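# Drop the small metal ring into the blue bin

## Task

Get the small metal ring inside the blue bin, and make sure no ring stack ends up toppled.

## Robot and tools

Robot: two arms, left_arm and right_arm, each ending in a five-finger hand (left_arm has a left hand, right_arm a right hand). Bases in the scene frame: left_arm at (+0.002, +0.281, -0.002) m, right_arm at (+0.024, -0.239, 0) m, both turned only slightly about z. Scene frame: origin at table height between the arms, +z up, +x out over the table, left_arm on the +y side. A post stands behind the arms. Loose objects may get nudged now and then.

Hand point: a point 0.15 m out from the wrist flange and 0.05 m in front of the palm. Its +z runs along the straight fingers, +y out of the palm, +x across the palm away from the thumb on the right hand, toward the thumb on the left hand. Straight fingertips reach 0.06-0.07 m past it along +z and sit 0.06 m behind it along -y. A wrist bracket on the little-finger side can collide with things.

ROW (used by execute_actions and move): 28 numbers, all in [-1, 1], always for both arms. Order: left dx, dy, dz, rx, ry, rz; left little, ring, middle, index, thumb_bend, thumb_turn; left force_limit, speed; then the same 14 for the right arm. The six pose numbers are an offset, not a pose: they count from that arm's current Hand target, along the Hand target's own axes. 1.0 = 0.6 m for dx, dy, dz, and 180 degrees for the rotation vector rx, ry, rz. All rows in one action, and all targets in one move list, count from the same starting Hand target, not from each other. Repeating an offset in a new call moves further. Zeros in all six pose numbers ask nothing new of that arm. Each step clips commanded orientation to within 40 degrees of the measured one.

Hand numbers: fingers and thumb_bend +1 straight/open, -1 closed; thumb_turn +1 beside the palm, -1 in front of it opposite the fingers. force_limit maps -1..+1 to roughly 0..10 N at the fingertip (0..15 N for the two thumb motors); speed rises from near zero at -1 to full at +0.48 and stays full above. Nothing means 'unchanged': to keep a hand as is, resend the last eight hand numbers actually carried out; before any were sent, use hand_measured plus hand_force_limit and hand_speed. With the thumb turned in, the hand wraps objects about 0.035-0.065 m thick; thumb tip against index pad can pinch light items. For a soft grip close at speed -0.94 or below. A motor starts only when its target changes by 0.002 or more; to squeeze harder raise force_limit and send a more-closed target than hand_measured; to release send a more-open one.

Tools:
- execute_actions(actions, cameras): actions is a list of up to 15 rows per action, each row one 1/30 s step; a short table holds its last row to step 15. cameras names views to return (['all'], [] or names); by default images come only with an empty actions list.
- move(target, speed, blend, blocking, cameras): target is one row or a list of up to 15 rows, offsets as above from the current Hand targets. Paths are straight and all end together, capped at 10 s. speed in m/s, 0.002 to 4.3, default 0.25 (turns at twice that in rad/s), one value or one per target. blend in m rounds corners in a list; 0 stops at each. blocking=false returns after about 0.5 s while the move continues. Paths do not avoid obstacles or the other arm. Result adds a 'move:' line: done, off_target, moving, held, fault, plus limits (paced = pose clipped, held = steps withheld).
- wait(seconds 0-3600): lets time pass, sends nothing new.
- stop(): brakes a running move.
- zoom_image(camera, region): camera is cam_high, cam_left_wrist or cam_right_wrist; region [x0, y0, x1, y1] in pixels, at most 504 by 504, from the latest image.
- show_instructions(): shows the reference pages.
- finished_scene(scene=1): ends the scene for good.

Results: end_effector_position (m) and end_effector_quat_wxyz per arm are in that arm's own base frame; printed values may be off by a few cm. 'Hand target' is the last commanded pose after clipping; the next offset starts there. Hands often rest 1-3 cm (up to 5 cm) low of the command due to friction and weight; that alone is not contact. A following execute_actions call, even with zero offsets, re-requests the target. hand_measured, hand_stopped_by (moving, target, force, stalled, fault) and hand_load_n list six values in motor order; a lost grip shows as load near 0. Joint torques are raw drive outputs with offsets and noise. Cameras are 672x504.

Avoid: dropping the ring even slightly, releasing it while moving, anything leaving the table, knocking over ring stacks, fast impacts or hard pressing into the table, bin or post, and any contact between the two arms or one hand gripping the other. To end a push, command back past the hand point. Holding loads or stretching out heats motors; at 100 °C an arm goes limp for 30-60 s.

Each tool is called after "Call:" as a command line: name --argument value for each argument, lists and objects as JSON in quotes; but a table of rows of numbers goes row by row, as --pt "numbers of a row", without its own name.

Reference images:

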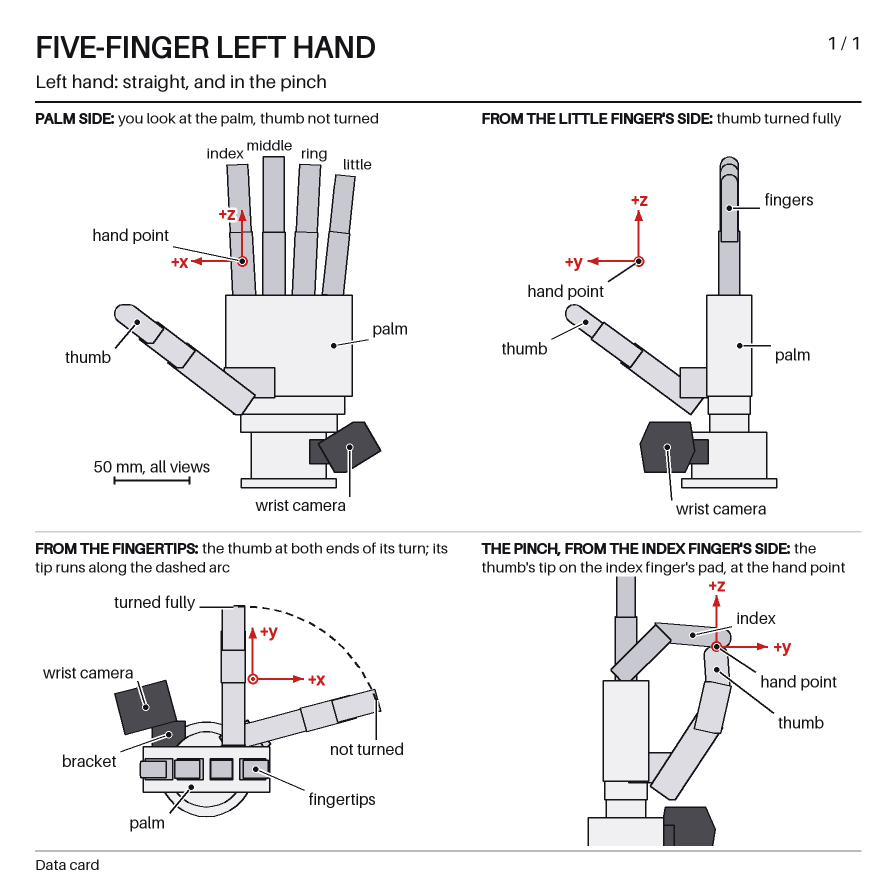

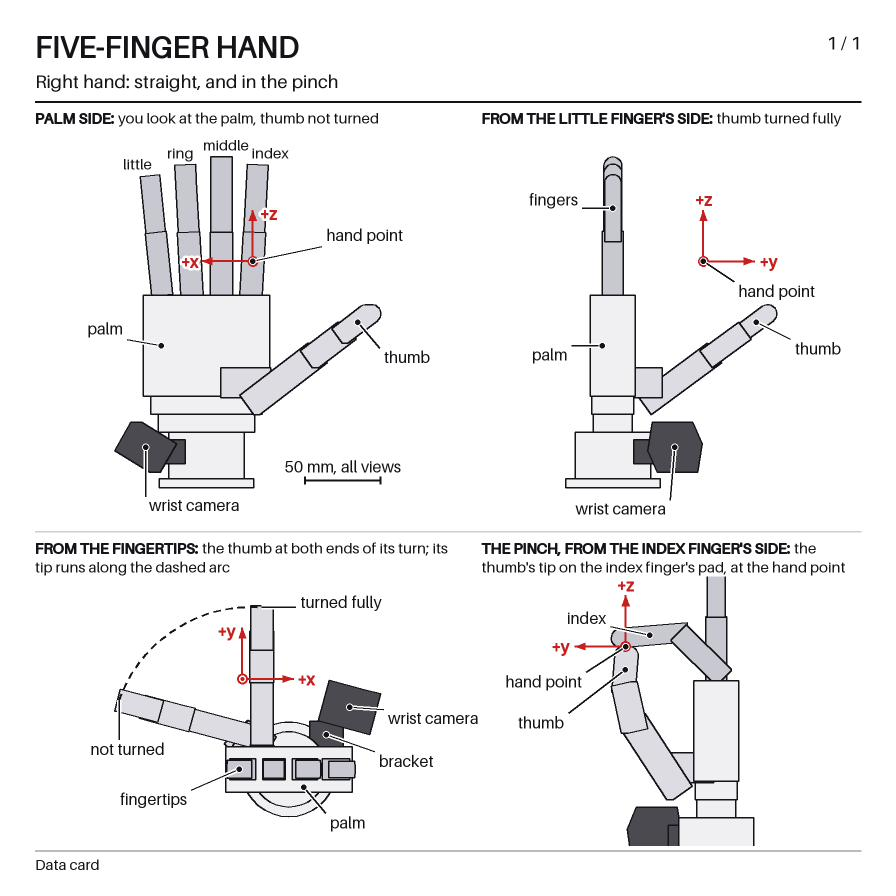

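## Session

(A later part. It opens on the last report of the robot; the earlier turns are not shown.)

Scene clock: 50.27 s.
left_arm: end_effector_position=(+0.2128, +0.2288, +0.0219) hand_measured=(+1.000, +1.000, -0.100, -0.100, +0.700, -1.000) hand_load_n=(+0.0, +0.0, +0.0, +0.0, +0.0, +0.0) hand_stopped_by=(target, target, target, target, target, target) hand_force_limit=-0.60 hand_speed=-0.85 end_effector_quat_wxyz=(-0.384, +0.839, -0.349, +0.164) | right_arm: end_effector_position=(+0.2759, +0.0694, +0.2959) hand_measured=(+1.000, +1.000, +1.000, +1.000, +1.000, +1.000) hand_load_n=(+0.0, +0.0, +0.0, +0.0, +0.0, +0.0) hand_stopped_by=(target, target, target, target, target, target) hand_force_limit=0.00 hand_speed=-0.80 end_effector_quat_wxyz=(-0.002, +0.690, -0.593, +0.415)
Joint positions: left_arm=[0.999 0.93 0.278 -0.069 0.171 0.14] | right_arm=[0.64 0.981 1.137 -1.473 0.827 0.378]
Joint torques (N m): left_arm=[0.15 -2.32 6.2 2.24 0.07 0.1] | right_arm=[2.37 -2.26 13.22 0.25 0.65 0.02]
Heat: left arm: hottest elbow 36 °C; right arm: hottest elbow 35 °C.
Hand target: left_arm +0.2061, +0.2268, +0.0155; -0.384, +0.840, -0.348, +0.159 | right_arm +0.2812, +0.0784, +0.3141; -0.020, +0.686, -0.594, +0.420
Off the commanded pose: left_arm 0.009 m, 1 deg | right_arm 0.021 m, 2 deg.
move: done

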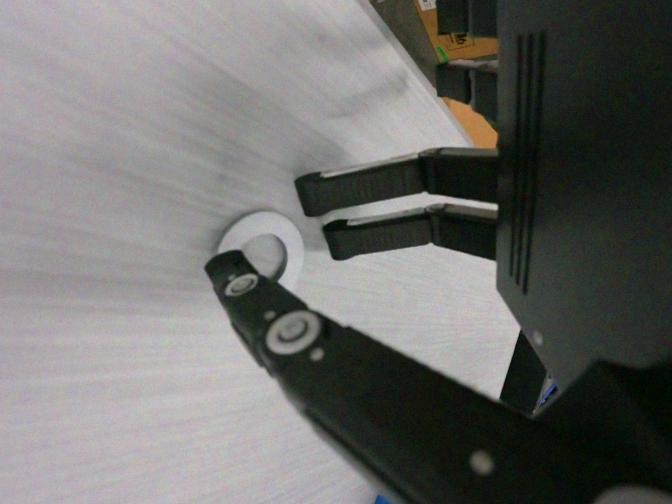

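Call:
move --target '[0.001,0.0035,0.011,0,0,0,1,1,-0.1,-0.1,1,-1,-0.6,-0.5,0,0,0,0,0,0,1,1,1,1,1,1,0,-0.8]' --speed 0.05 --cameras '["cam_left_wrist"]'

Call:
zoom_image --camera "cam_left_wrist" --region '[140, 130, 400, 340]'

Scene clock: 53.50 s.
left_arm: end_effector_position=(+0.2136, +0.2300, +0.0211) hand_measured=(+1.000, +1.000, -0.102, -0.100, +1.000, -1.000) hand_load_n=(+0.0, +0.0, -10.0, +0.0, +0.0, +0.0) hand_stopped_by=(target, target, target, target, target, target) hand_force_limit=-0.60 hand_speed=-0.50 end_effector_quat_wxyz=(-0.389, +0.837, -0.349, +0.165) | right_arm: end_effector_position=(+0.2759, +0.0694, +0.2959) hand_measured=(+1.000, +1.000, +1.000, +1.000, +1.000, +1.000) hand_load_n=(+0.0, +0.0, +0.0, +0.0, +0.0, +0.0) hand_stopped_by=(target, target, target, target, target, target) hand_force_limit=0.00 hand_speed=-0.80 end_effector_quat_wxyz=(-0.002, +0.690, -0.593, +0.415)
Joint positions: left_arm=[0.999 0.935 0.272 -0.049 0.171 0.14] | right_arm=[0.64 0.981 1.137 -1.473 0.827 0.378]
Joint torques (N m): left_arm=[-0.15 -0.03 6.26 2.81 -0.1 0.05] | right_arm=[2.55 -2.14 13.2 0.17 0.63 0.01]
Heat: left arm: hottest elbow 36 °C; right arm: hottest elbow 36 °C.
Hand target: left_arm +0.2091, +0.2290, +0.0097; -0.384, +0.840, -0.348, +0.159 | right_arm +0.2812, +0.0784, +0.3141; -0.020, +0.686, -0.594, +0.420
Off the commanded pose: left_arm 0.012 m, 1 deg | right_arm 0.021 m, 2 deg.
move: off_target (left_arm)

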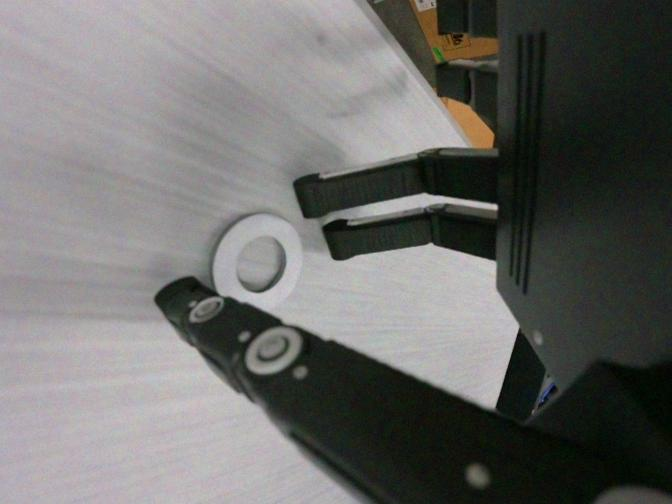

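Scaled by 1.938 from the camera's image (finer frame: 960x720).

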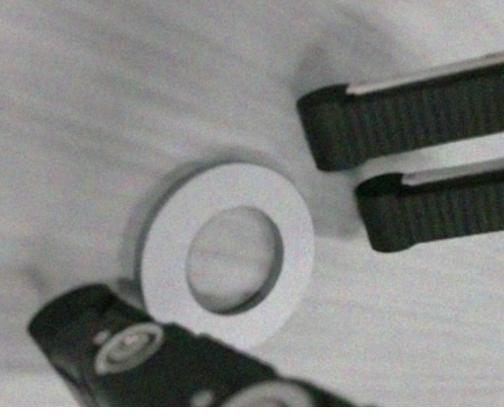

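Call:
move --target '[0.0023,-0.0158,-0.0073,0.0167,0,0,1,1,-0.22,-0.1,1,-1,-0.2,-0.5,0,0,0,0,0,0,1,1,1,1,1,1,0,-0.8]' --speed 0.08 --cameras '["cam_left_wrist"]'

Call:
zoom_image --camera "cam_left_wrist" --region '[140, 130, 400, 340]'

Scene clock: 55.47 s.
left_arm: end_effector_position=(+0.2137, +0.2299, +0.0203) hand_measured=(+1.000, +1.000, -0.220, -0.100, +1.000, -1.000) hand_load_n=(+0.0, +0.0, +0.5, +0.0, +0.0, +0.0) hand_stopped_by=(target, target, target, target, target, target) hand_force_limit=-0.20 hand_speed=-0.50 end_effector_quat_wxyz=(-0.400, +0.831, -0.348, +0.167) | right_arm: end_effector_position=(+0.2759, +0.0694, +0.2959) hand_measured=(+1.000, +1.000, +1.000, +1.000, +1.000, +1.000) hand_load_n=(+0.0, +0.0, +0.0, +0.0, +0.0, +0.0) hand_stopped_by=(target, target, target, target, target, target) hand_force_limit=0.00 hand_speed=-0.80 end_effector_quat_wxyz=(-0.002, +0.690, -0.593, +0.415)
Joint positions: left_arm=[0.999 0.927 0.252 -0.012 0.172 0.14] | right_arm=[0.64 0.981 1.137 -1.473 0.827 0.378]
Joint torques (N m): left_arm=[-0.38 -2.78 6.57 2.45 0.15 -0.02] | right_arm=[2.55 -2.26 13.11 0.14 0.63 0]
Heat: left arm: hottest elbow 36 °C; right arm: hottest elbow 36 °C.
Hand target: left_arm +0.2120, +0.2301, +0.0197; -0.406, +0.830, -0.343, +0.168 | right_arm +0.2812, +0.0784, +0.3141; -0.020, +0.686, -0.594, +0.420
Off the commanded pose: left_arm 0.002 m, 1 deg | right_arm 0.021 m, 2 deg.
move: done

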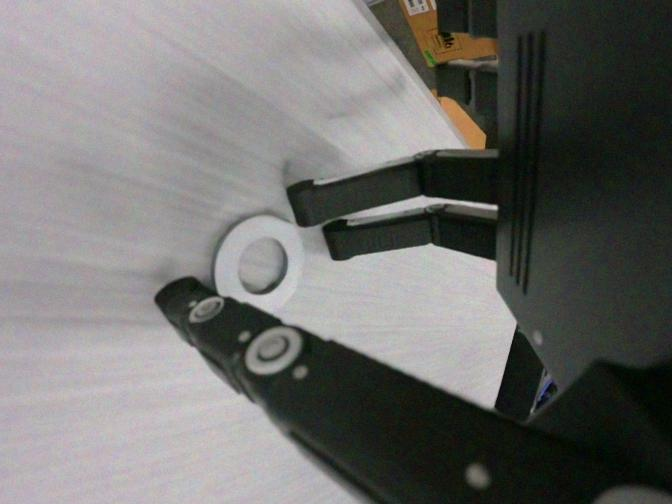

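Scaled by 1.938 from the camera's image (finer frame: 960x720).

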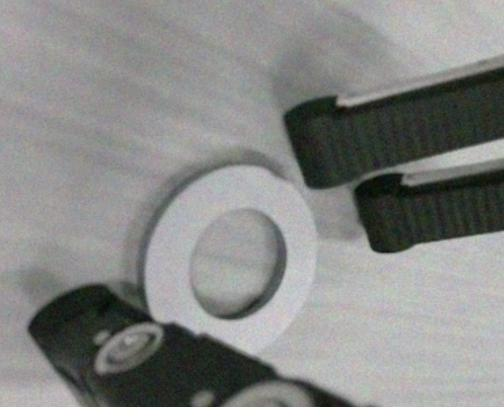

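Call:
move --target '[0.0152,-0.0065,0.0028,0,0,0,1,1,-0.22,-0.1,1,-1,-0.2,-0.5,0,0,0,0,0,0,1,1,1,1,1,1,0,-0.8]' --speed 0.08 --cameras '["cam_left_wrist"]'

Scene clock: 57.03 s.
left_arm: end_effector_position=(+0.2164, +0.2283, +0.0198) hand_measured=(+1.000, +1.000, -0.220, -0.100, +1.000, -1.000) hand_load_n=(+0.0, +0.0, +0.0, +0.0, +0.0, +0.0) hand_stopped_by=(target, target, target, target, target, target) hand_force_limit=-0.20 hand_speed=-0.50 end_effector_quat_wxyz=(-0.400, +0.834, -0.343, +0.163) | right_arm: end_effector_position=(+0.2759, +0.0694, +0.2959) hand_measured=(+1.000, +1.000, +1.000, +1.000, +1.000, +1.000) hand_load_n=(+0.0, +0.0, +0.0, +0.0, +0.0, +0.0) hand_stopped_by=(target, target, target, target, target, target) hand_force_limit=0.00 hand_speed=-0.80 end_effector_quat_wxyz=(-0.002, +0.690, -0.593, +0.415)
Joint positions: left_arm=[0.975 0.927 0.252 -0.012 0.14 0.118] | right_arm=[0.64 0.981 1.137 -1.473 0.827 0.378]
Joint torques (N m): left_arm=[-2.08 -2.49 7.06 2.44 -0.06 -0.1] | right_arm=[2.55 -2.32 13.18 0.24 0.63 0]
Heat: left arm: hottest elbow 36 °C; right arm: hottest elbow 36 °C.
Hand target: left_arm +0.2211, +0.2262, +0.0217; -0.406, +0.830, -0.344, +0.168 | right_arm +0.2812, +0.0784, +0.3141; -0.020, +0.686, -0.594, +0.420
Off the commanded pose: left_arm 0.006 m, 1 deg | right_arm 0.021 m, 2 deg.
move: done

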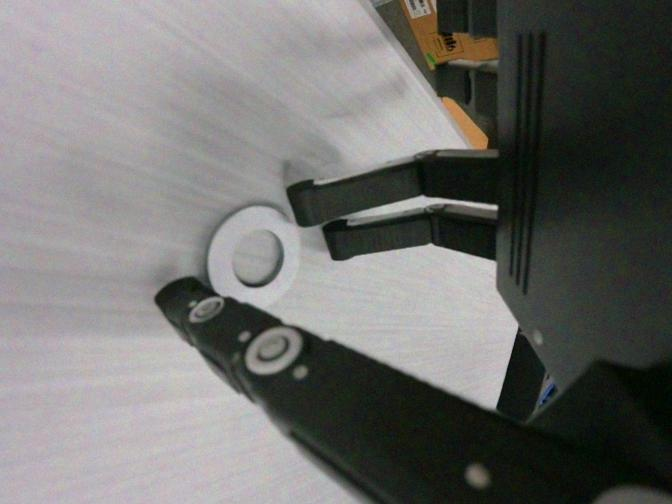

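Call:
move --target '[0,0.0115,0.0178,0,0,0,1,1,-0.22,-0.1,1,-1,-0.2,-0.5,0,0,0,0,0,0,1,1,1,1,1,1,0,-0.8]' --speed 0.05 --cameras '["cam_left_wrist"]'

Call:
zoom_image --camera "cam_left_wrist" --region '[140, 130, 400, 340]'

Scene clock: 58.10 s.
left_arm: end_effector_position=(+0.2223, +0.2351, +0.0197) hand_measured=(+1.000, +1.000, -0.220, -0.100, +1.000, -1.000) hand_load_n=(+0.0, -0.5, +0.0, +0.0, +1.5, -0.5) hand_stopped_by=(target, target, target, target, target, target) hand_force_limit=-0.20 hand_speed=-0.50 end_effector_quat_wxyz=(-0.410, +0.830, -0.339, +0.167) | right_arm: end_effector_position=(+0.2759, +0.0694, +0.2959) hand_measured=(+1.000, +1.000, +1.000, +1.000, +1.000, +1.000) hand_load_n=(+0.0, +0.0, +0.0, +0.0, +0.0, +0.0) hand_stopped_by=(target, target, target, target, target, target) hand_force_limit=0.00 hand_speed=-0.80 end_effector_quat_wxyz=(-0.002, +0.690, -0.593, +0.415)
Joint positions: left_arm=[0.972 0.961 0.252 0.048 0.139 0.108] | right_arm=[0.64 0.981 1.137 -1.473 0.827 0.378]
Joint torques (N m): left_arm=[-1.9 -0.44 6.05 3.08 -0.11 -0.01] | right_arm=[2.73 -2.32 13.22 0.23 0.65 0.02]
Heat: left arm: hottest elbow 35 °C; right arm: hottest elbow 36 °C.
Hand target: left_arm +0.2241, +0.2291, +0.0097; -0.406, +0.830, -0.344, +0.168 | right_arm +0.2812, +0.0784, +0.3141; -0.020, +0.686, -0.594, +0.420
Off the commanded pose: left_arm 0.012 m, 1 deg | right_arm 0.021 m, 2 deg.
move: off_target (left_arm)

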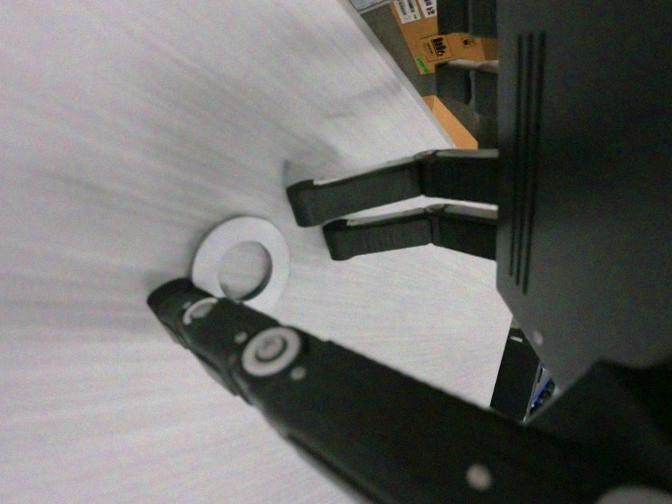

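Scaled by 1.938 from the camera's image (finer frame: 960x720).

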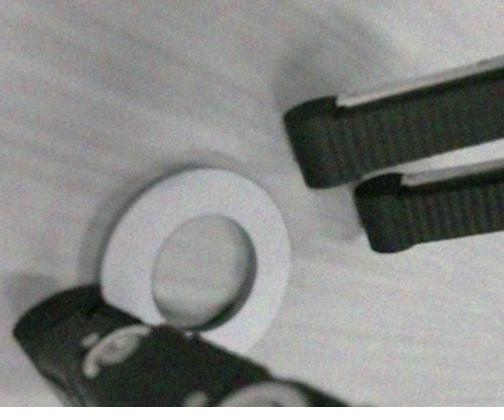

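Call:
move --pt "0 -0.0263 -0.0205 0 0 0 1 1 -0.22 -0.1 1 -1 -0.2 -0.5 0 0 0 0 0 0 1 1 1 1 1 1 0 -0.8" --pt "-0.0107 -0.0132 -0.0218 -0.0167 0 0 1 1 -0.22 -0.1 1 -1 -0.2 -0.5 0 0 0 0 0 0 1 1 1 1 1 1 0 -0.8" --speed 0.08 --cameras '["cam_left_wrist"]'

Scene clock: 62.83 s.
left_arm: end_effector_position=(+0.2155, +0.2226, +0.0192) hand_measured=(+1.000, +1.000, -0.220, -0.100, +1.000, -1.000) hand_load_n=(+0.0, +0.0, -0.5, +0.0, -0.5, +0.0) hand_stopped_by=(target, target, target, target, target, target) hand_force_limit=-0.20 hand_speed=-0.50 end_effector_quat_wxyz=(-0.387, +0.839, -0.347, +0.164) | right_arm: end_effector_position=(+0.2759, +0.0694, +0.2959) hand_measured=(+1.000, +1.000, +1.000, +1.000, +1.000, +1.000) hand_load_n=(+0.0, +0.0, +0.0, +0.0, +0.0, +0.0) hand_stopped_by=(target, target, target, target, target, target) hand_force_limit=0.00 hand_speed=-0.80 end_effector_quat_wxyz=(-0.002, +0.690, -0.593, +0.415)
Joint positions: left_arm=[0.971 0.919 0.26 -0.055 0.147 0.117] | right_arm=[0.64 0.981 1.137 -1.473 0.827 0.378]
Joint torques (N m): left_arm=[0.15 -0.97 9.55 0.98 0.14 0.13] | right_arm=[2.67 -2.14 13.19 0.29 0.65 0.03]
Heat: left arm: hottest elbow 35 °C; right arm: hottest elbow 36 °C.
Hand target: left_arm +0.2157, +0.2298, +0.0239; -0.384, +0.840, -0.348, +0.159 | right_arm +0.2812, +0.0784, +0.3141; -0.020, +0.686, -0.594, +0.420
Off the commanded pose: left_arm 0.009 m, 1 deg | right_arm 0.021 m, 2 deg.
move: done

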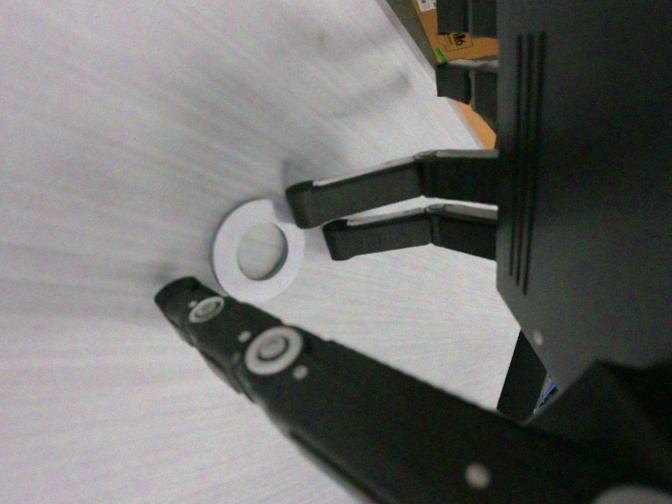

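Call:
move --target '[-0.0022,0.0103,0.0145,0,0,0,1,1,-0.22,-0.1,1,-1,-0.2,-0.5,0,0,0,0,0,0,1,1,1,1,1,1,0,-0.8]' --speed 0.05 --cameras '["cam_left_wrist"]'

Call:
zoom_image --camera "cam_left_wrist" --region '[140, 130, 400, 340]'

Scene clock: 64.03 s.
left_arm: end_effector_position=(+0.2185, +0.2255, +0.0166) hand_measured=(+1.000, +1.000, -0.220, -0.100, +1.000, -1.000) hand_load_n=(-0.5, +0.0, -1.5, -1.0, +1.0, +0.0) hand_stopped_by=(target, target, target, target, target, target) hand_force_limit=-0.20 hand_speed=-0.50 end_effector_quat_wxyz=(-0.386, +0.838, -0.348, +0.166) | right_arm: end_effector_position=(+0.2759, +0.0694, +0.2959) hand_measured=(+1.000, +1.000, +1.000, +1.000, +1.000, +1.000) hand_load_n=(+0.0, +0.0, +0.0, +0.0, +0.0, +0.0) hand_stopped_by=(target, target, target, target, target, target) hand_force_limit=0.00 hand_speed=-0.80 end_effector_quat_wxyz=(-0.002, +0.690, -0.593, +0.415)
Joint positions: left_arm=[0.972 0.95 0.265 -0.027 0.153 0.118] | right_arm=[0.64 0.981 1.137 -1.473 0.827 0.378]
Joint torques (N m): left_arm=[0.26 0.03 8.23 2 -0.02 0.16] | right_arm=[2.37 -2.14 13.19 0.25 0.65 0]
Heat: left arm: hottest elbow 35 °C; right arm: hottest elbow 36 °C.
Hand target: left_arm +0.2165, +0.2326, +0.0136; -0.384, +0.840, -0.348, +0.159 | right_arm +0.2812, +0.0784, +0.3141; -0.020, +0.686, -0.594, +0.420
Off the commanded pose: left_arm 0.008 m, 1 deg | right_arm 0.021 m, 2 deg.
move: done

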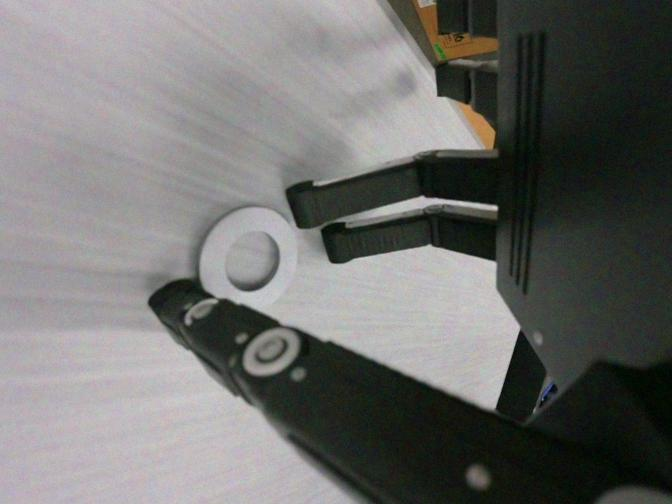

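Scaled by 1.938 from the camera's image (finer frame: 960x720).

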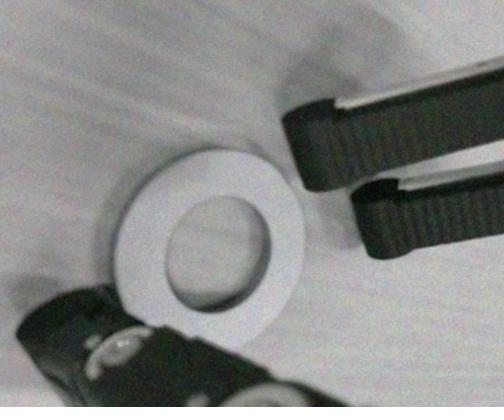

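Call:
move --target '[0,0,0,0,0,0,1,1,-0.22,-0.1,0.86,-1,-0.5,-0.9,0,0,0,0,0,0,1,1,1,1,1,1,0,-0.8]' --cameras '["cam_left_wrist"]'

Call:
zoom_image --camera "cam_left_wrist" --region '[140, 130, 400, 340]'

Scene clock: 64.90 s.
left_arm: end_effector_position=(+0.2186, +0.2255, +0.0166) hand_measured=(+1.000, +1.000, -0.220, -0.100, +0.990, -1.000) hand_load_n=(+0.0, +0.0, -1.5, -1.5, +4.5, +0.0) hand_stopped_by=(target, target, target, target, force, target) hand_force_limit=-0.50 hand_speed=-0.90 end_effector_quat_wxyz=(-0.386, +0.838, -0.348, +0.167) | right_arm: end_effector_position=(+0.2759, +0.0694, +0.2959) hand_measured=(+1.000, +1.000, +1.000, +1.000, +1.000, +1.000) hand_load_n=(+0.0, +0.0, +0.0, +0.0, +0.0, +0.0) hand_stopped_by=(target, target, target, target, target, target) hand_force_limit=0.00 hand_speed=-0.80 end_effector_quat_wxyz=(-0.002, +0.690, -0.593, +0.415)
Joint positions: left_arm=[0.972 0.95 0.265 -0.027 0.154 0.118] | right_arm=[0.64 0.981 1.137 -1.473 0.827 0.378]
Joint torques (N m): left_arm=[0.26 0.03 8.27 2.07 -0.02 0.15] | right_arm=[2.43 -2.26 13.11 0.2 0.63 -0.02]
Heat: left arm: hottest elbow 35 °C; right arm: hottest elbow 37 °C.
Hand target: left_arm +0.2166, +0.2326, +0.0136; -0.384, +0.840, -0.348, +0.159 | right_arm +0.2812, +0.0784, +0.3141; -0.020, +0.686, -0.594, +0.420
Off the commanded pose: left_arm 0.008 m, 1 deg | right_arm 0.021 m, 2 deg.
move: done

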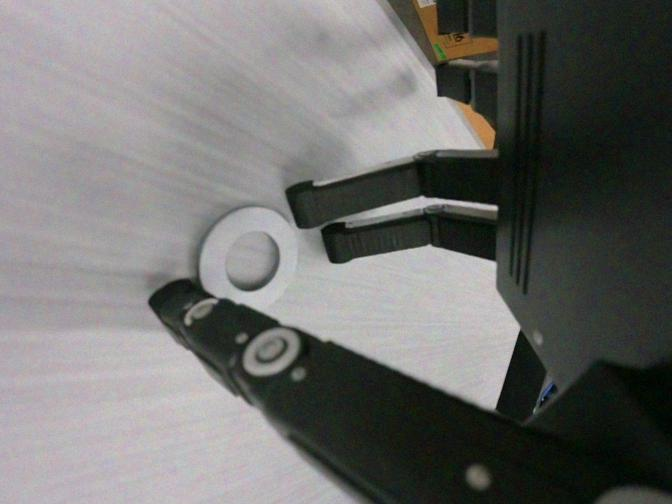

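Scaled by 1.938 from the camera's image (finer frame: 960x720).

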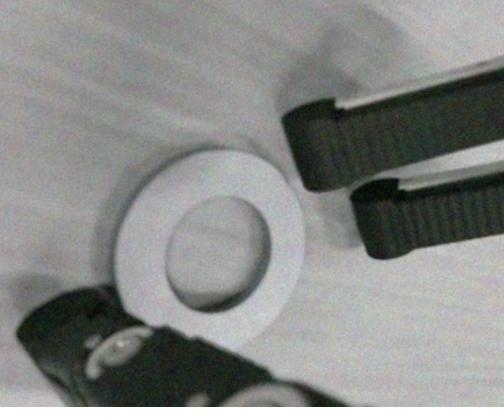

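Call:
move --target '[0,0,0,0,0,0,1,1,-0.22,-0.1,0.85,-1,0.1,-0.9,0,0,0,0,0,0,1,1,1,1,1,1,0,-0.8]' --cameras '["cam_left_wrist"]'

Call:
zoom_image --camera "cam_left_wrist" --region '[140, 130, 400, 340]'

Scene clock: 65.77 s.
left_arm: end_effector_position=(+0.2186, +0.2255, +0.0166) hand_measured=(+1.000, +1.000, -0.220, -0.100, +0.982, -1.000) hand_load_n=(+0.0, +0.0, -1.0, -1.0, +7.5, +0.0) hand_stopped_by=(target, target, target, target, force, target) hand_force_limit=0.10 hand_speed=-0.90 end_effector_quat_wxyz=(-0.386, +0.838, -0.348, +0.167) | right_arm: end_effector_position=(+0.2759, +0.0694, +0.2959) hand_measured=(+1.000, +1.000, +1.000, +1.000, +1.000, +1.000) hand_load_n=(+0.0, +0.0, +0.0, +0.0, +0.0, +0.0) hand_stopped_by=(target, target, target, target, target, target) hand_force_limit=0.00 hand_speed=-0.80 end_effector_quat_wxyz=(-0.002, +0.690, -0.593, +0.415)
Joint positions: left_arm=[0.972 0.95 0.265 -0.027 0.154 0.118] | right_arm=[0.64 0.981 1.137 -1.473 0.827 0.378]
Joint torques (N m): left_arm=[0.09 -0.09 8.27 2.03 -0.04 0.15] | right_arm=[2.55 -2.37 13.2 0.27 0.63 0]
Heat: left arm: hottest elbow 35 °C; right arm: hottest elbow 37 °C.
Hand target: left_arm +0.2166, +0.2326, +0.0136; -0.384, +0.840, -0.348, +0.159 | right_arm +0.2812, +0.0784, +0.3141; -0.020, +0.686, -0.594, +0.420
Off the commanded pose: left_arm 0.008 m, 1 deg | right_arm 0.021 m, 2 deg.
move: done

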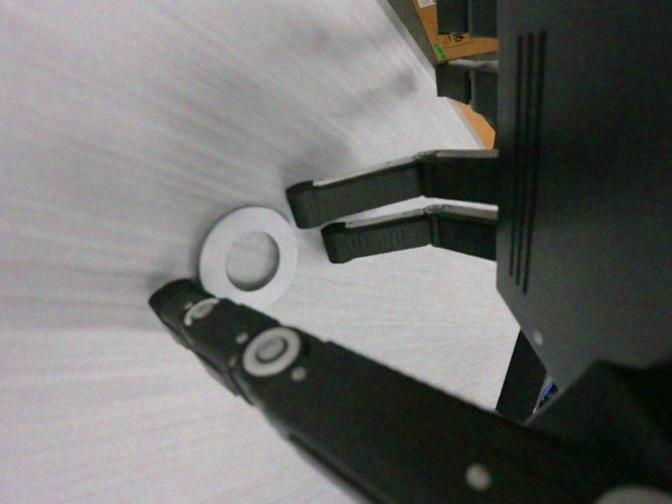

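Scaled by 1.938 from the camera's image (finer frame: 960x720).

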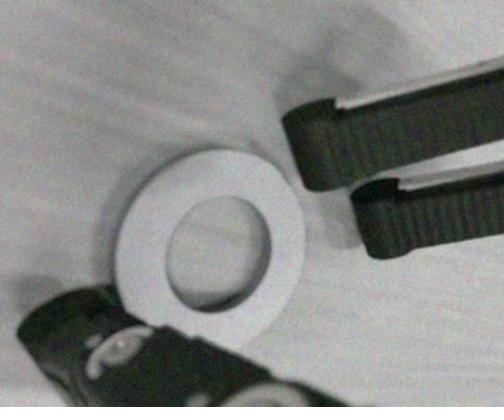

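Call:
move --target '[0,-0.005,-0.0044,0,0,0,1,1,-0.22,-0.1,0.85,-1,0.1,-0.9,0,0,0,0,0,0,1,1,1,1,1,1,0,-0.8]' --cameras '["cam_left_wrist"]'

Scene clock: 66.50 s.
left_arm: end_effector_position=(+0.2186, +0.2255, +0.0168) hand_measured=(+1.000, +1.000, -0.220, -0.100, +0.982, -1.000) hand_load_n=(+0.0, +0.0, -1.0, -1.0, +7.5, +0.0) hand_stopped_by=(target, target, target, target, force, target) hand_force_limit=0.10 hand_speed=-0.90 end_effector_quat_wxyz=(-0.386, +0.838, -0.348, +0.167) | right_arm: end_effector_position=(+0.2759, +0.0694, +0.2959) hand_measured=(+1.000, +1.000, +1.000, +1.000, +1.000, +1.000) hand_load_n=(+0.0, +0.0, +0.0, +0.0, +0.0, +0.0) hand_stopped_by=(target, target, target, target, target, target) hand_force_limit=0.00 hand_speed=-0.80 end_effector_quat_wxyz=(-0.002, +0.690, -0.593, +0.415)
Joint positions: left_arm=[0.972 0.949 0.265 -0.028 0.154 0.118] | right_arm=[0.64 0.981 1.137 -1.473 0.827 0.378]
Joint torques (N m): left_arm=[0.21 -0.67 8.73 1.37 -0.04 0.16] | right_arm=[2.78 -2.49 13.22 0.14 0.64 0]
Heat: left arm: hottest elbow 35 °C; right arm: hottest elbow 37 °C.
Hand target: left_arm +0.2166, +0.2326, +0.0176; -0.384, +0.840, -0.348, +0.159 | right_arm +0.2812, +0.0784, +0.3141; -0.020, +0.686, -0.594, +0.420
Off the commanded pose: left_arm 0.007 m, 1 deg | right_arm 0.021 m, 2 deg.
move: done

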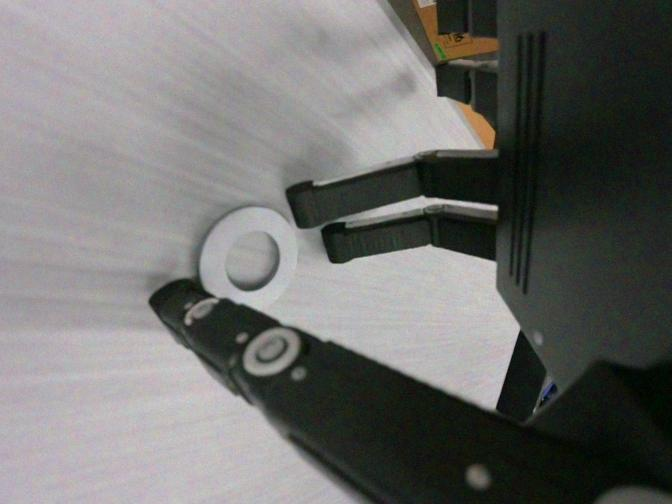

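Call:
move --target '[0,-0.005,-0.0044,0,0,0,1,1,-0.22,-0.1,0.85,-1,0.1,-0.9,0,0,0,0,0,0,1,1,1,1,1,1,0,-0.8]' --cameras '[]'

Scene clock: 67.27 s.
left_arm: end_effector_position=(+0.2183, +0.2251, +0.0169) hand_measured=(+1.000, +1.000, -0.220, -0.100, +0.980, -1.000) hand_load_n=(+0.0, +0.0, +0.0, +0.0, +0.0, +0.0) hand_stopped_by=(target, target, target, target, force, target) hand_force_limit=0.10 hand_speed=-0.90 end_effector_quat_wxyz=(-0.385, +0.838, -0.348, +0.166) | right_arm: end_effector_position=(+0.2759, +0.0694, +0.2959) hand_measured=(+1.000, +1.000, +1.000, +1.000, +1.000, +1.000) hand_load_n=(+0.0, +0.0, +0.0, +0.0, +0.0, +0.0) hand_stopped_by=(target, target, target, target, target, target) hand_force_limit=0.00 hand_speed=-0.80 end_effector_quat_wxyz=(-0.002, +0.690, -0.593, +0.415)
Joint positions: left_arm=[0.972 0.948 0.266 -0.034 0.154 0.119] | right_arm=[0.64 0.981 1.137 -1.473 0.827 0.378]
Joint torques (N m): left_arm=[0.15 -1.96 9.06 0.81 -0.05 0.13] | right_arm=[2.61 -2.32 13.26 0.21 0.65 0.02]
Heat: left arm: hottest elbow 35 °C; right arm: hottest elbow 37 °C.
Hand target: left_arm +0.2165, +0.2324, +0.0215; -0.383, +0.840, -0.348, +0.159 | right_arm +0.2812, +0.0784, +0.3141; -0.020, +0.686, -0.594, +0.420
Off the commanded pose: left_arm 0.009 m, 1 deg | right_arm 0.021 m, 2 deg.
move: done

Call:
move --target '[0,0,0,0,0,0,1,1,-0.22,-0.1,0.86,-1,-0.4,-0.9,0,0,0,0,0,0,1,1,1,1,1,1,0,-0.8]' --cameras '["cam_left_wrist"]'

Call:
zoom_image --camera "cam_left_wrist" --region '[140, 130, 400, 340]'

Scene clock: 68.63 s.
left_arm: end_effector_position=(+0.2182, +0.2249, +0.0172) hand_measured=(+1.000, +1.000, -0.220, -0.100, +0.862, -1.000) hand_load_n=(+0.0, +0.0, +0.0, +0.0, +3.0, +0.5) hand_stopped_by=(target, target, target, target, target, target) hand_force_limit=-0.40 hand_speed=-0.90 end_effector_quat_wxyz=(-0.384, +0.839, -0.349, +0.166) | right_arm: end_effector_position=(+0.2759, +0.0694, +0.2959) hand_measured=(+1.000, +1.000, +1.000, +1.000, +1.000, +1.000) hand_load_n=(+0.0, +0.0, +0.0, -0.5, +0.0, +0.0) hand_stopped_by=(target, target, target, target, target, target) hand_force_limit=0.00 hand_speed=-0.80 end_effector_quat_wxyz=(-0.002, +0.690, -0.593, +0.415)
Joint positions: left_arm=[0.972 0.946 0.267 -0.037 0.154 0.119] | right_arm=[0.64 0.981 1.137 -1.473 0.827 0.378]
Joint torques (N m): left_arm=[0.26 -1.67 9.14 0.92 -0.03 0.13] | right_arm=[2.61 -2.2 13.09 0.17 0.64 0.01]
Heat: left arm: hottest elbow 36 °C; right arm: hottest elbow 37 °C.
Hand target: left_arm +0.2165, +0.2325, +0.0215; -0.384, +0.840, -0.348, +0.159 | right_arm +0.2812, +0.0784, +0.3141; -0.020, +0.686, -0.594, +0.420
Off the commanded pose: left_arm 0.009 m, 1 deg | right_arm 0.021 m, 2 deg.
move: done

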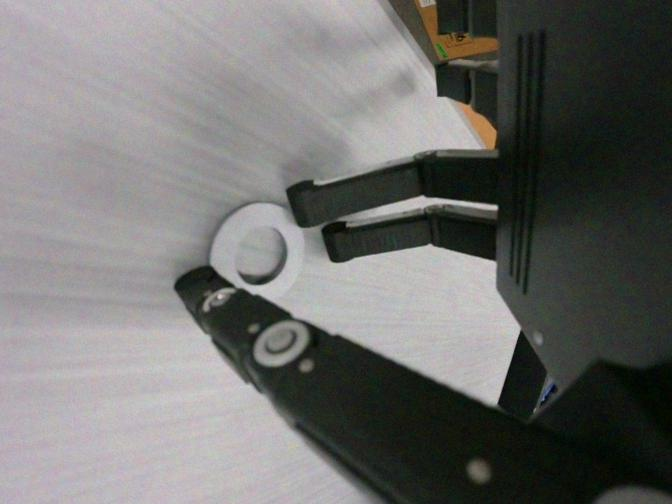

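Scaled by 1.938 from the camera's image (finer frame: 960x720).

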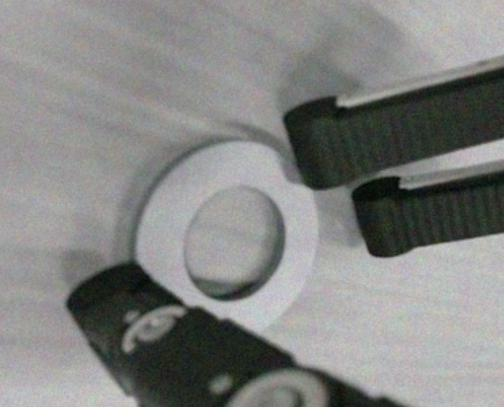

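Call:
move --target '[0,0,0,0,0,0,1,1,-0.22,-0.1,0.76,-1,-0.2,-0.9,0,0,0,0,0,0,1,1,1,1,1,1,0,-0.8]' --cameras '["cam_left_wrist"]'

Call:
zoom_image --camera "cam_left_wrist" --region '[140, 130, 400, 340]'

Scene clock: 69.73 s.
left_arm: end_effector_position=(+0.2179, +0.2246, +0.0174) hand_measured=(+1.000, +1.000, -0.220, -0.100, +0.838, -1.000) hand_load_n=(+0.0, +0.0, +0.5, +0.0, +5.0, +0.5) hand_stopped_by=(target, target, target, target, force, target) hand_force_limit=-0.20 hand_speed=-0.90 end_effector_quat_wxyz=(-0.384, +0.839, -0.349, +0.166) | right_arm: end_effector_position=(+0.2759, +0.0694, +0.2959) hand_measured=(+1.000, +1.000, +1.000, +1.000, +1.000, +1.000) hand_load_n=(+0.0, +0.0, +0.0, +0.0, +0.0, +0.0) hand_stopped_by=(target, target, target, target, target, target) hand_force_limit=0.00 hand_speed=-0.80 end_effector_quat_wxyz=(-0.002, +0.690, -0.593, +0.415)
Joint positions: left_arm=[0.972 0.944 0.267 -0.04 0.154 0.119] | right_arm=[0.64 0.981 1.137 -1.473 0.827 0.378]
Joint torques (N m): left_arm=[0.15 -1.79 9.06 1.01 -0.04 0.15] | right_arm=[2.73 -2.32 13.18 0.2 0.62 0.01]
Heat: left arm: hottest elbow 36 °C; right arm: hottest elbow 37 °C.
Hand target: left_arm +0.2165, +0.2325, +0.0215; -0.384, +0.840, -0.348, +0.159 | right_arm +0.2812, +0.0784, +0.3141; -0.020, +0.686, -0.594, +0.420
Off the commanded pose: left_arm 0.009 m, 1 deg | right_arm 0.021 m, 2 deg.
move: done

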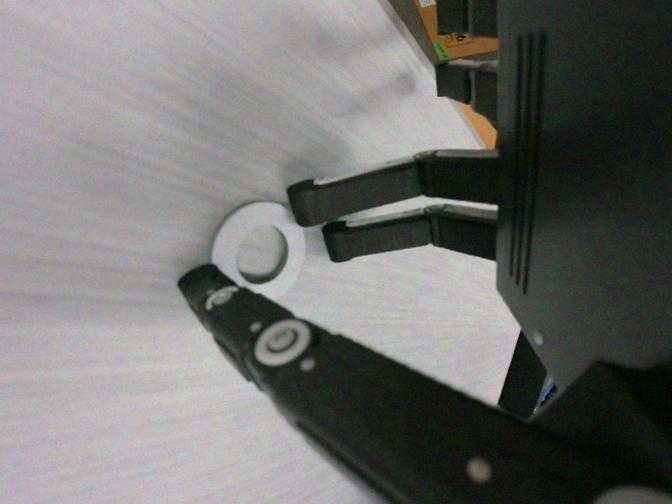

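Scaled by 1.938 from the camera's image (finer frame: 960x720).

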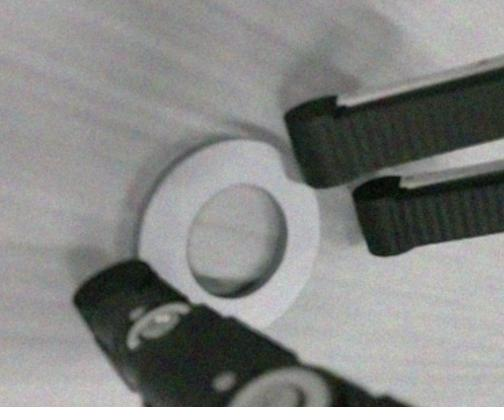

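Call:
move --target '[0,-0.044,-0.0383,0,0,0,1,1,-0.22,-0.1,0.76,-1,-0.2,-0.9,0,0,0,0,0,0,1,1,1,1,1,1,0,-0.8]' --speed 0.04 --cameras '["cam_left_wrist"]'

Call:
zoom_image --camera "cam_left_wrist" --region '[140, 130, 400, 340]'

Scene clock: 71.63 s.
left_arm: end_effector_position=(+0.2087, +0.2120, +0.0309) hand_measured=(+1.000, +1.000, -0.220, -0.100, +0.836, -1.000) hand_load_n=(+0.0, +0.0, +0.0, +0.0, +0.0, +0.0) hand_stopped_by=(target, target, target, target, force, target) hand_force_limit=-0.20 hand_speed=-0.90 end_effector_quat_wxyz=(-0.360, +0.850, -0.351, +0.159) | right_arm: end_effector_position=(+0.2759, +0.0694, +0.2959) hand_measured=(+1.000, +1.000, +1.000, +1.000, +1.000, +1.000) hand_load_n=(+0.0, +0.0, +0.0, +0.0, +0.0, +0.0) hand_stopped_by=(target, target, target, target, target, target) hand_force_limit=0.00 hand_speed=-0.80 end_effector_quat_wxyz=(-0.002, +0.690, -0.593, +0.415)
Joint positions: left_arm=[0.972 0.855 0.3 -0.219 0.152 0.12] | right_arm=[0.64 0.981 1.137 -1.473 0.827 0.378]
Joint torques (N m): left_arm=[0.21 -1.67 11.81 1.39 -0.02 0.12] | right_arm=[2.67 -1.85 13.19 0.24 0.65 0]
Heat: left arm: hottest elbow 36 °C; right arm: hottest elbow 37 °C.
Hand target: left_arm +0.2165, +0.2326, +0.0567; -0.384, +0.840, -0.348, +0.159 | right_arm +0.2812, +0.0784, +0.3141; -0.020, +0.686, -0.594, +0.420
Off the commanded pose: left_arm 0.034 m, 3 deg | right_arm 0.021 m, 2 deg.
move: off_target (left_arm)

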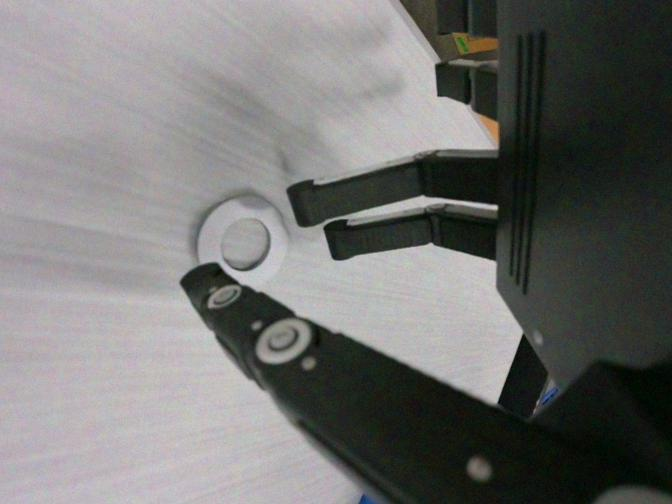

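Scaled by 1.938 from the camera's image (finer frame: 960x720).

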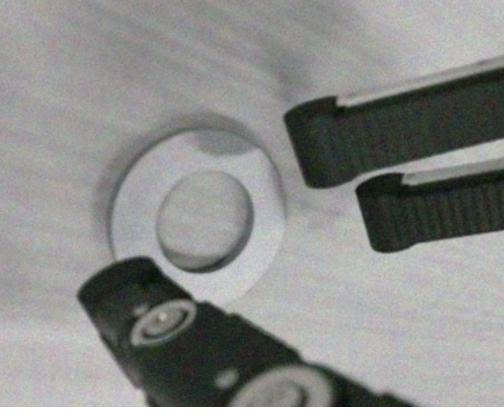

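Call:
move --pt "0 -0.038 -0.002 0 0 0 1 1 1 -0.1 1 -1 -0.2 -0.5 0 0 0 0 0 0 1 1 1 1 1 1 0 -0.8" --pt "-0.0112 0.0377 0.0347 0 0 0 1 1 1 -0.1 1 -1 -0.2 -0.5 0 0 0 0 0 0 1 1 1 1 1 1 0 -0.8" --speed 0.1 --cameras '["cam_left_wrist"]'

Scene clock: 77.03 s.
left_arm: end_effector_position=(+0.2171, +0.2357, +0.0309) hand_measured=(+1.000, +1.000, +1.000, -0.100, +1.000, -1.000) hand_load_n=(+0.0, +0.0, +0.0, +0.0, -0.5, +0.0) hand_stopped_by=(target, target, target, target, target, target) hand_force_limit=-0.20 hand_speed=-0.50 end_effector_quat_wxyz=(-0.383, +0.840, -0.349, +0.163) | right_arm: end_effector_position=(+0.2759, +0.0694, +0.2959) hand_measured=(+1.000, +1.000, +1.000, +1.000, +1.000, +1.000) hand_load_n=(+0.0, +0.0, +0.0, +0.0, +0.0, +0.0) hand_stopped_by=(target, target, target, target, target, target) hand_force_limit=0.00 hand_speed=-0.80 end_effector_quat_wxyz=(-0.002, +0.690, -0.593, +0.415)
Joint positions: left_arm=[1 0.938 0.313 -0.1 0.171 0.141] | right_arm=[0.64 0.981 1.137 -1.473 0.827 0.378]
Joint torques (N m): left_arm=[0.38 -2.02 6.94 2.43 0.15 0.13] | right_arm=[2.67 -2.26 13.19 0.21 0.65 0]
Heat: left arm: hottest elbow 37 °C; right arm: hottest elbow 37 °C.
Hand target: left_arm +0.2123, +0.2378, +0.0258; -0.384, +0.841, -0.348, +0.159 | right_arm +0.2812, +0.0784, +0.3141; -0.020, +0.686, -0.594, +0.420
Off the commanded pose: left_arm 0.007 m, 1 deg | right_arm 0.021 m, 2 deg.
move: done

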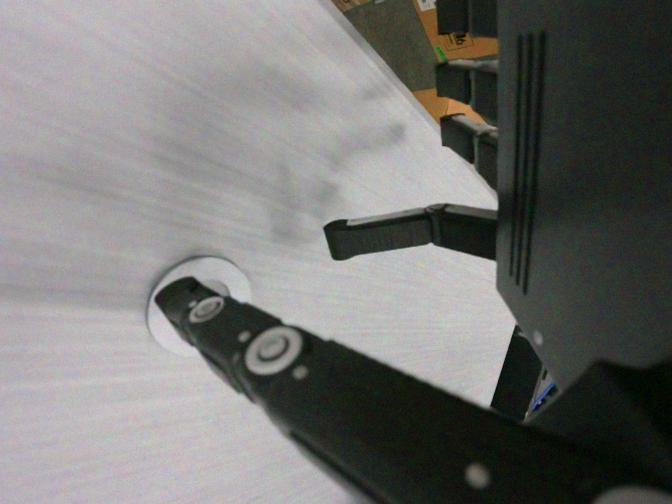

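Call:
move --target '[0.0032,0.029,-0.0435,0,0,0,1,1,1,-0.1,1,-1,-0.2,-0.5,0,0,0,0,0,0,1,1,1,1,1,1,0,-0.8]' --speed 0.1 --cameras '["cam_left_wrist"]'

Scene clock: 79.93 s.
left_arm: end_effector_position=(+0.1993, +0.2174, +0.0354) hand_measured=(+1.000, +1.000, +1.000, -0.100, +1.000, -1.000) hand_load_n=(+0.0, +0.0, +0.0, +0.0, +0.0, +0.0) hand_stopped_by=(target, target, target, target, target, target) hand_force_limit=-0.20 hand_speed=-0.50 end_effector_quat_wxyz=(-0.389, +0.837, -0.349, +0.164) | right_arm: end_effector_position=(+0.2759, +0.0694, +0.2959) hand_measured=(+1.000, +1.000, +1.000, +1.000, +1.000, +1.000) hand_load_n=(+0.0, +0.0, +0.0, +0.0, +0.0, +0.0) hand_stopped_by=(target, target, target, target, target, target) hand_force_limit=0.00 hand_speed=-0.80 end_effector_quat_wxyz=(-0.002, +0.690, -0.593, +0.415)
Joint positions: left_arm=[1.026 0.795 0.264 -0.184 0.192 0.159] | right_arm=[0.64 0.981 1.137 -1.473 0.827 0.378]
Joint torques (N m): left_arm=[0.62 -2.08 7.19 1.51 0.16 0.14] | right_arm=[2.55 -2.02 13.2 0.2 0.64 0]
Heat: left arm: hottest elbow 37 °C; right arm: hottest elbow 37 °C.
Hand target: left_arm +0.1918, +0.2146, +0.0298; -0.384, +0.840, -0.348, +0.159 | right_arm +0.2812, +0.0784, +0.3141; -0.020, +0.686, -0.594, +0.420
Off the commanded pose: left_arm 0.010 m, 1 deg | right_arm 0.021 m, 2 deg.
move: done

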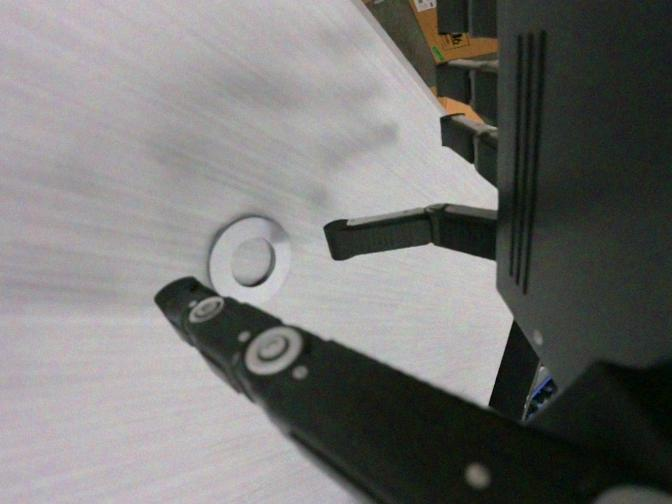

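Call:
move --target '[0.0023,0.0214,0.0186,0,0,0,1,1,1,-0.1,1,-1,-0.2,-0.5,0,0,0,0,0,0,1,1,1,1,1,1,0,-0.8]' --speed 0.05 --cameras '["cam_left_wrist"]'

Call:
zoom_image --camera "cam_left_wrist" --region '[140, 130, 400, 340]'

Scene clock: 81.33 s.
left_arm: end_effector_position=(+0.1968, +0.2131, +0.0187) hand_measured=(+1.000, +1.000, +1.000, -0.100, +1.000, -1.000) hand_load_n=(+0.0, +0.0, +0.0, +0.0, +0.0, +0.0) hand_stopped_by=(target, target, target, target, target, target) hand_force_limit=-0.20 hand_speed=-0.50 end_effector_quat_wxyz=(-0.384, +0.839, -0.350, +0.164) | right_arm: end_effector_position=(+0.2759, +0.0694, +0.2959) hand_measured=(+1.000, +1.000, +1.000, +1.000, +1.000, +1.000) hand_load_n=(+0.0, +0.0, +0.0, +0.0, +0.0, +0.0) hand_stopped_by=(target, target, target, target, target, target) hand_force_limit=0.00 hand_speed=-0.80 end_effector_quat_wxyz=(-0.002, +0.690, -0.593, +0.415)
Joint positions: left_arm=[1.026 0.833 0.231 -0.124 0.192 0.159] | right_arm=[0.64 0.981 1.137 -1.473 0.827 0.378]
Joint torques (N m): left_arm=[-0.15 -0.09 6.84 2.45 -0.02 0.09] | right_arm=[2.67 -2.14 13.15 0.25 0.64 0.01]
Heat: left arm: hottest elbow 37 °C; right arm: hottest elbow 37 °C.
Hand target: left_arm +0.1928, +0.2135, +0.0128; -0.384, +0.840, -0.348, +0.159 | right_arm +0.2812, +0.0784, +0.3141; -0.020, +0.686, -0.594, +0.420
Off the commanded pose: left_arm 0.007 m, 1 deg | right_arm 0.021 m, 2 deg.
move: done

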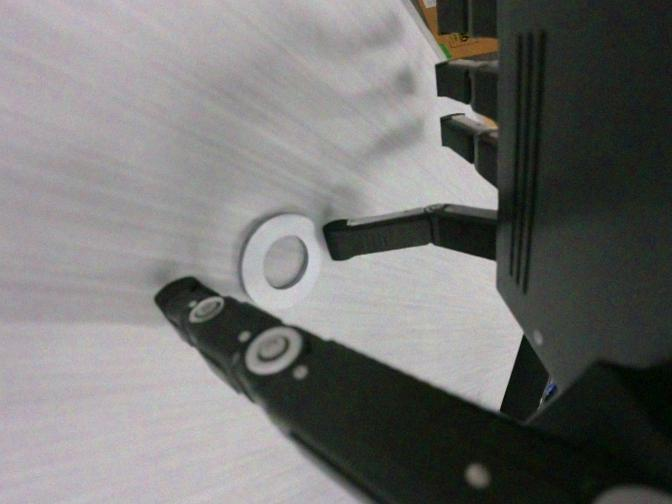

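Scaled by 1.938 from the camera's image (finer frame: 960x720).

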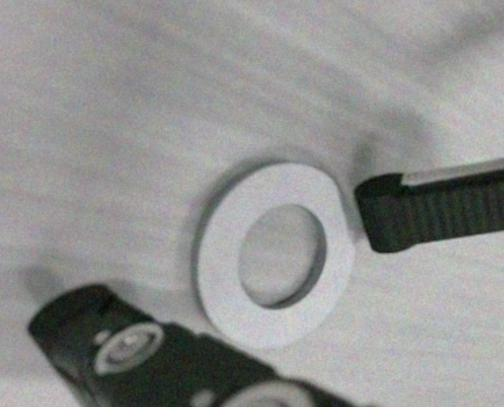

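Call:
move --target '[0.0035,0.0023,0.01,0,0,0,1,1,1,-0.1,1,-1,-0.2,-0.5,0,0,0,0,0,0,1,1,1,1,1,1,0,-0.8]' --speed 0.05 --cameras '["cam_left_wrist"]'

Call:
zoom_image --camera "cam_left_wrist" --region '[140, 130, 400, 340]'

Scene clock: 82.40 s.
left_arm: end_effector_position=(+0.1985, +0.2184, +0.0170) hand_measured=(+1.000, +1.000, +1.000, -0.100, +1.000, -1.000) hand_load_n=(+0.0, +0.0, +0.0, -1.0, +0.0, +1.0) hand_stopped_by=(target, target, target, target, target, target) hand_force_limit=-0.20 hand_speed=-0.50 end_effector_quat_wxyz=(-0.389, +0.838, -0.347, +0.162) | right_arm: end_effector_position=(+0.2759, +0.0694, +0.2959) hand_measured=(+1.000, +1.000, +1.000, +1.000, +1.000, +1.000) hand_load_n=(+0.0, +0.0, +0.0, +0.0, +0.0, +0.0) hand_stopped_by=(target, target, target, target, target, target) hand_force_limit=0.00 hand_speed=-0.80 end_effector_quat_wxyz=(-0.002, +0.690, -0.593, +0.415)
Joint positions: left_arm=[1.026 0.859 0.231 -0.088 0.184 0.157] | right_arm=[0.64 0.981 1.137 -1.473 0.827 0.378]
Joint torques (N m): left_arm=[-1.03 -0.26 6.46 2.55 -0.13 -0.01] | right_arm=[2.61 -2.2 13.16 0.14 0.67 0]
Motor temperatures (°C): left_arm=[29 26 37 27 32 28] | right_arm=[27 29 38 28 27 25]
Heat: left arm: hottest elbow 37 °C; right arm: hottest elbow 38 °C.
Hand target: left_arm +0.1968, +0.2146, +0.0078; -0.384, +0.840, -0.348, +0.159 | right_arm +0.2812, +0.0784, +0.3141; -0.020, +0.686, -0.594, +0.420
Off the commanded pose: left_arm 0.010 m, 1 deg | right_arm 0.021 m, 2 deg.
move: done

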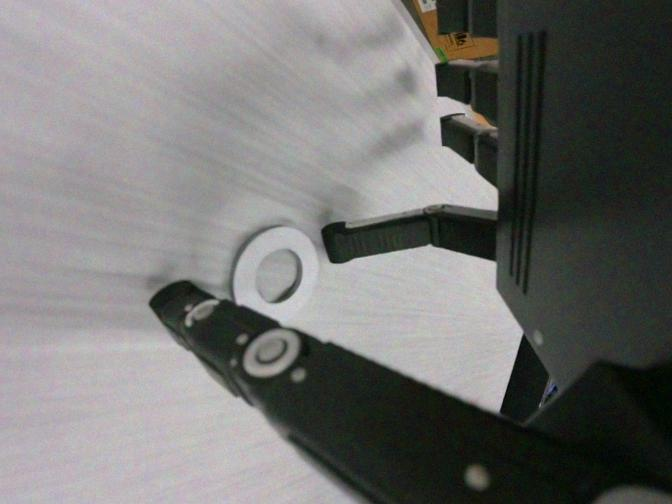

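Scaled by 1.938 from the camera's image (finer frame: 960x720).

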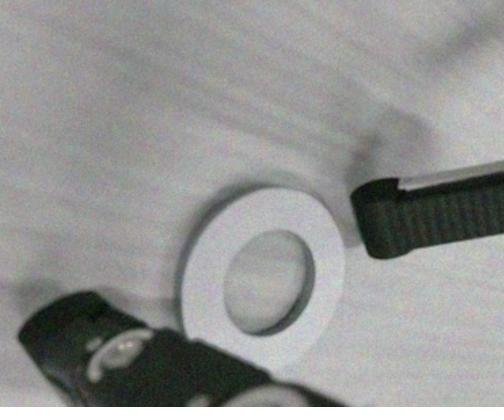

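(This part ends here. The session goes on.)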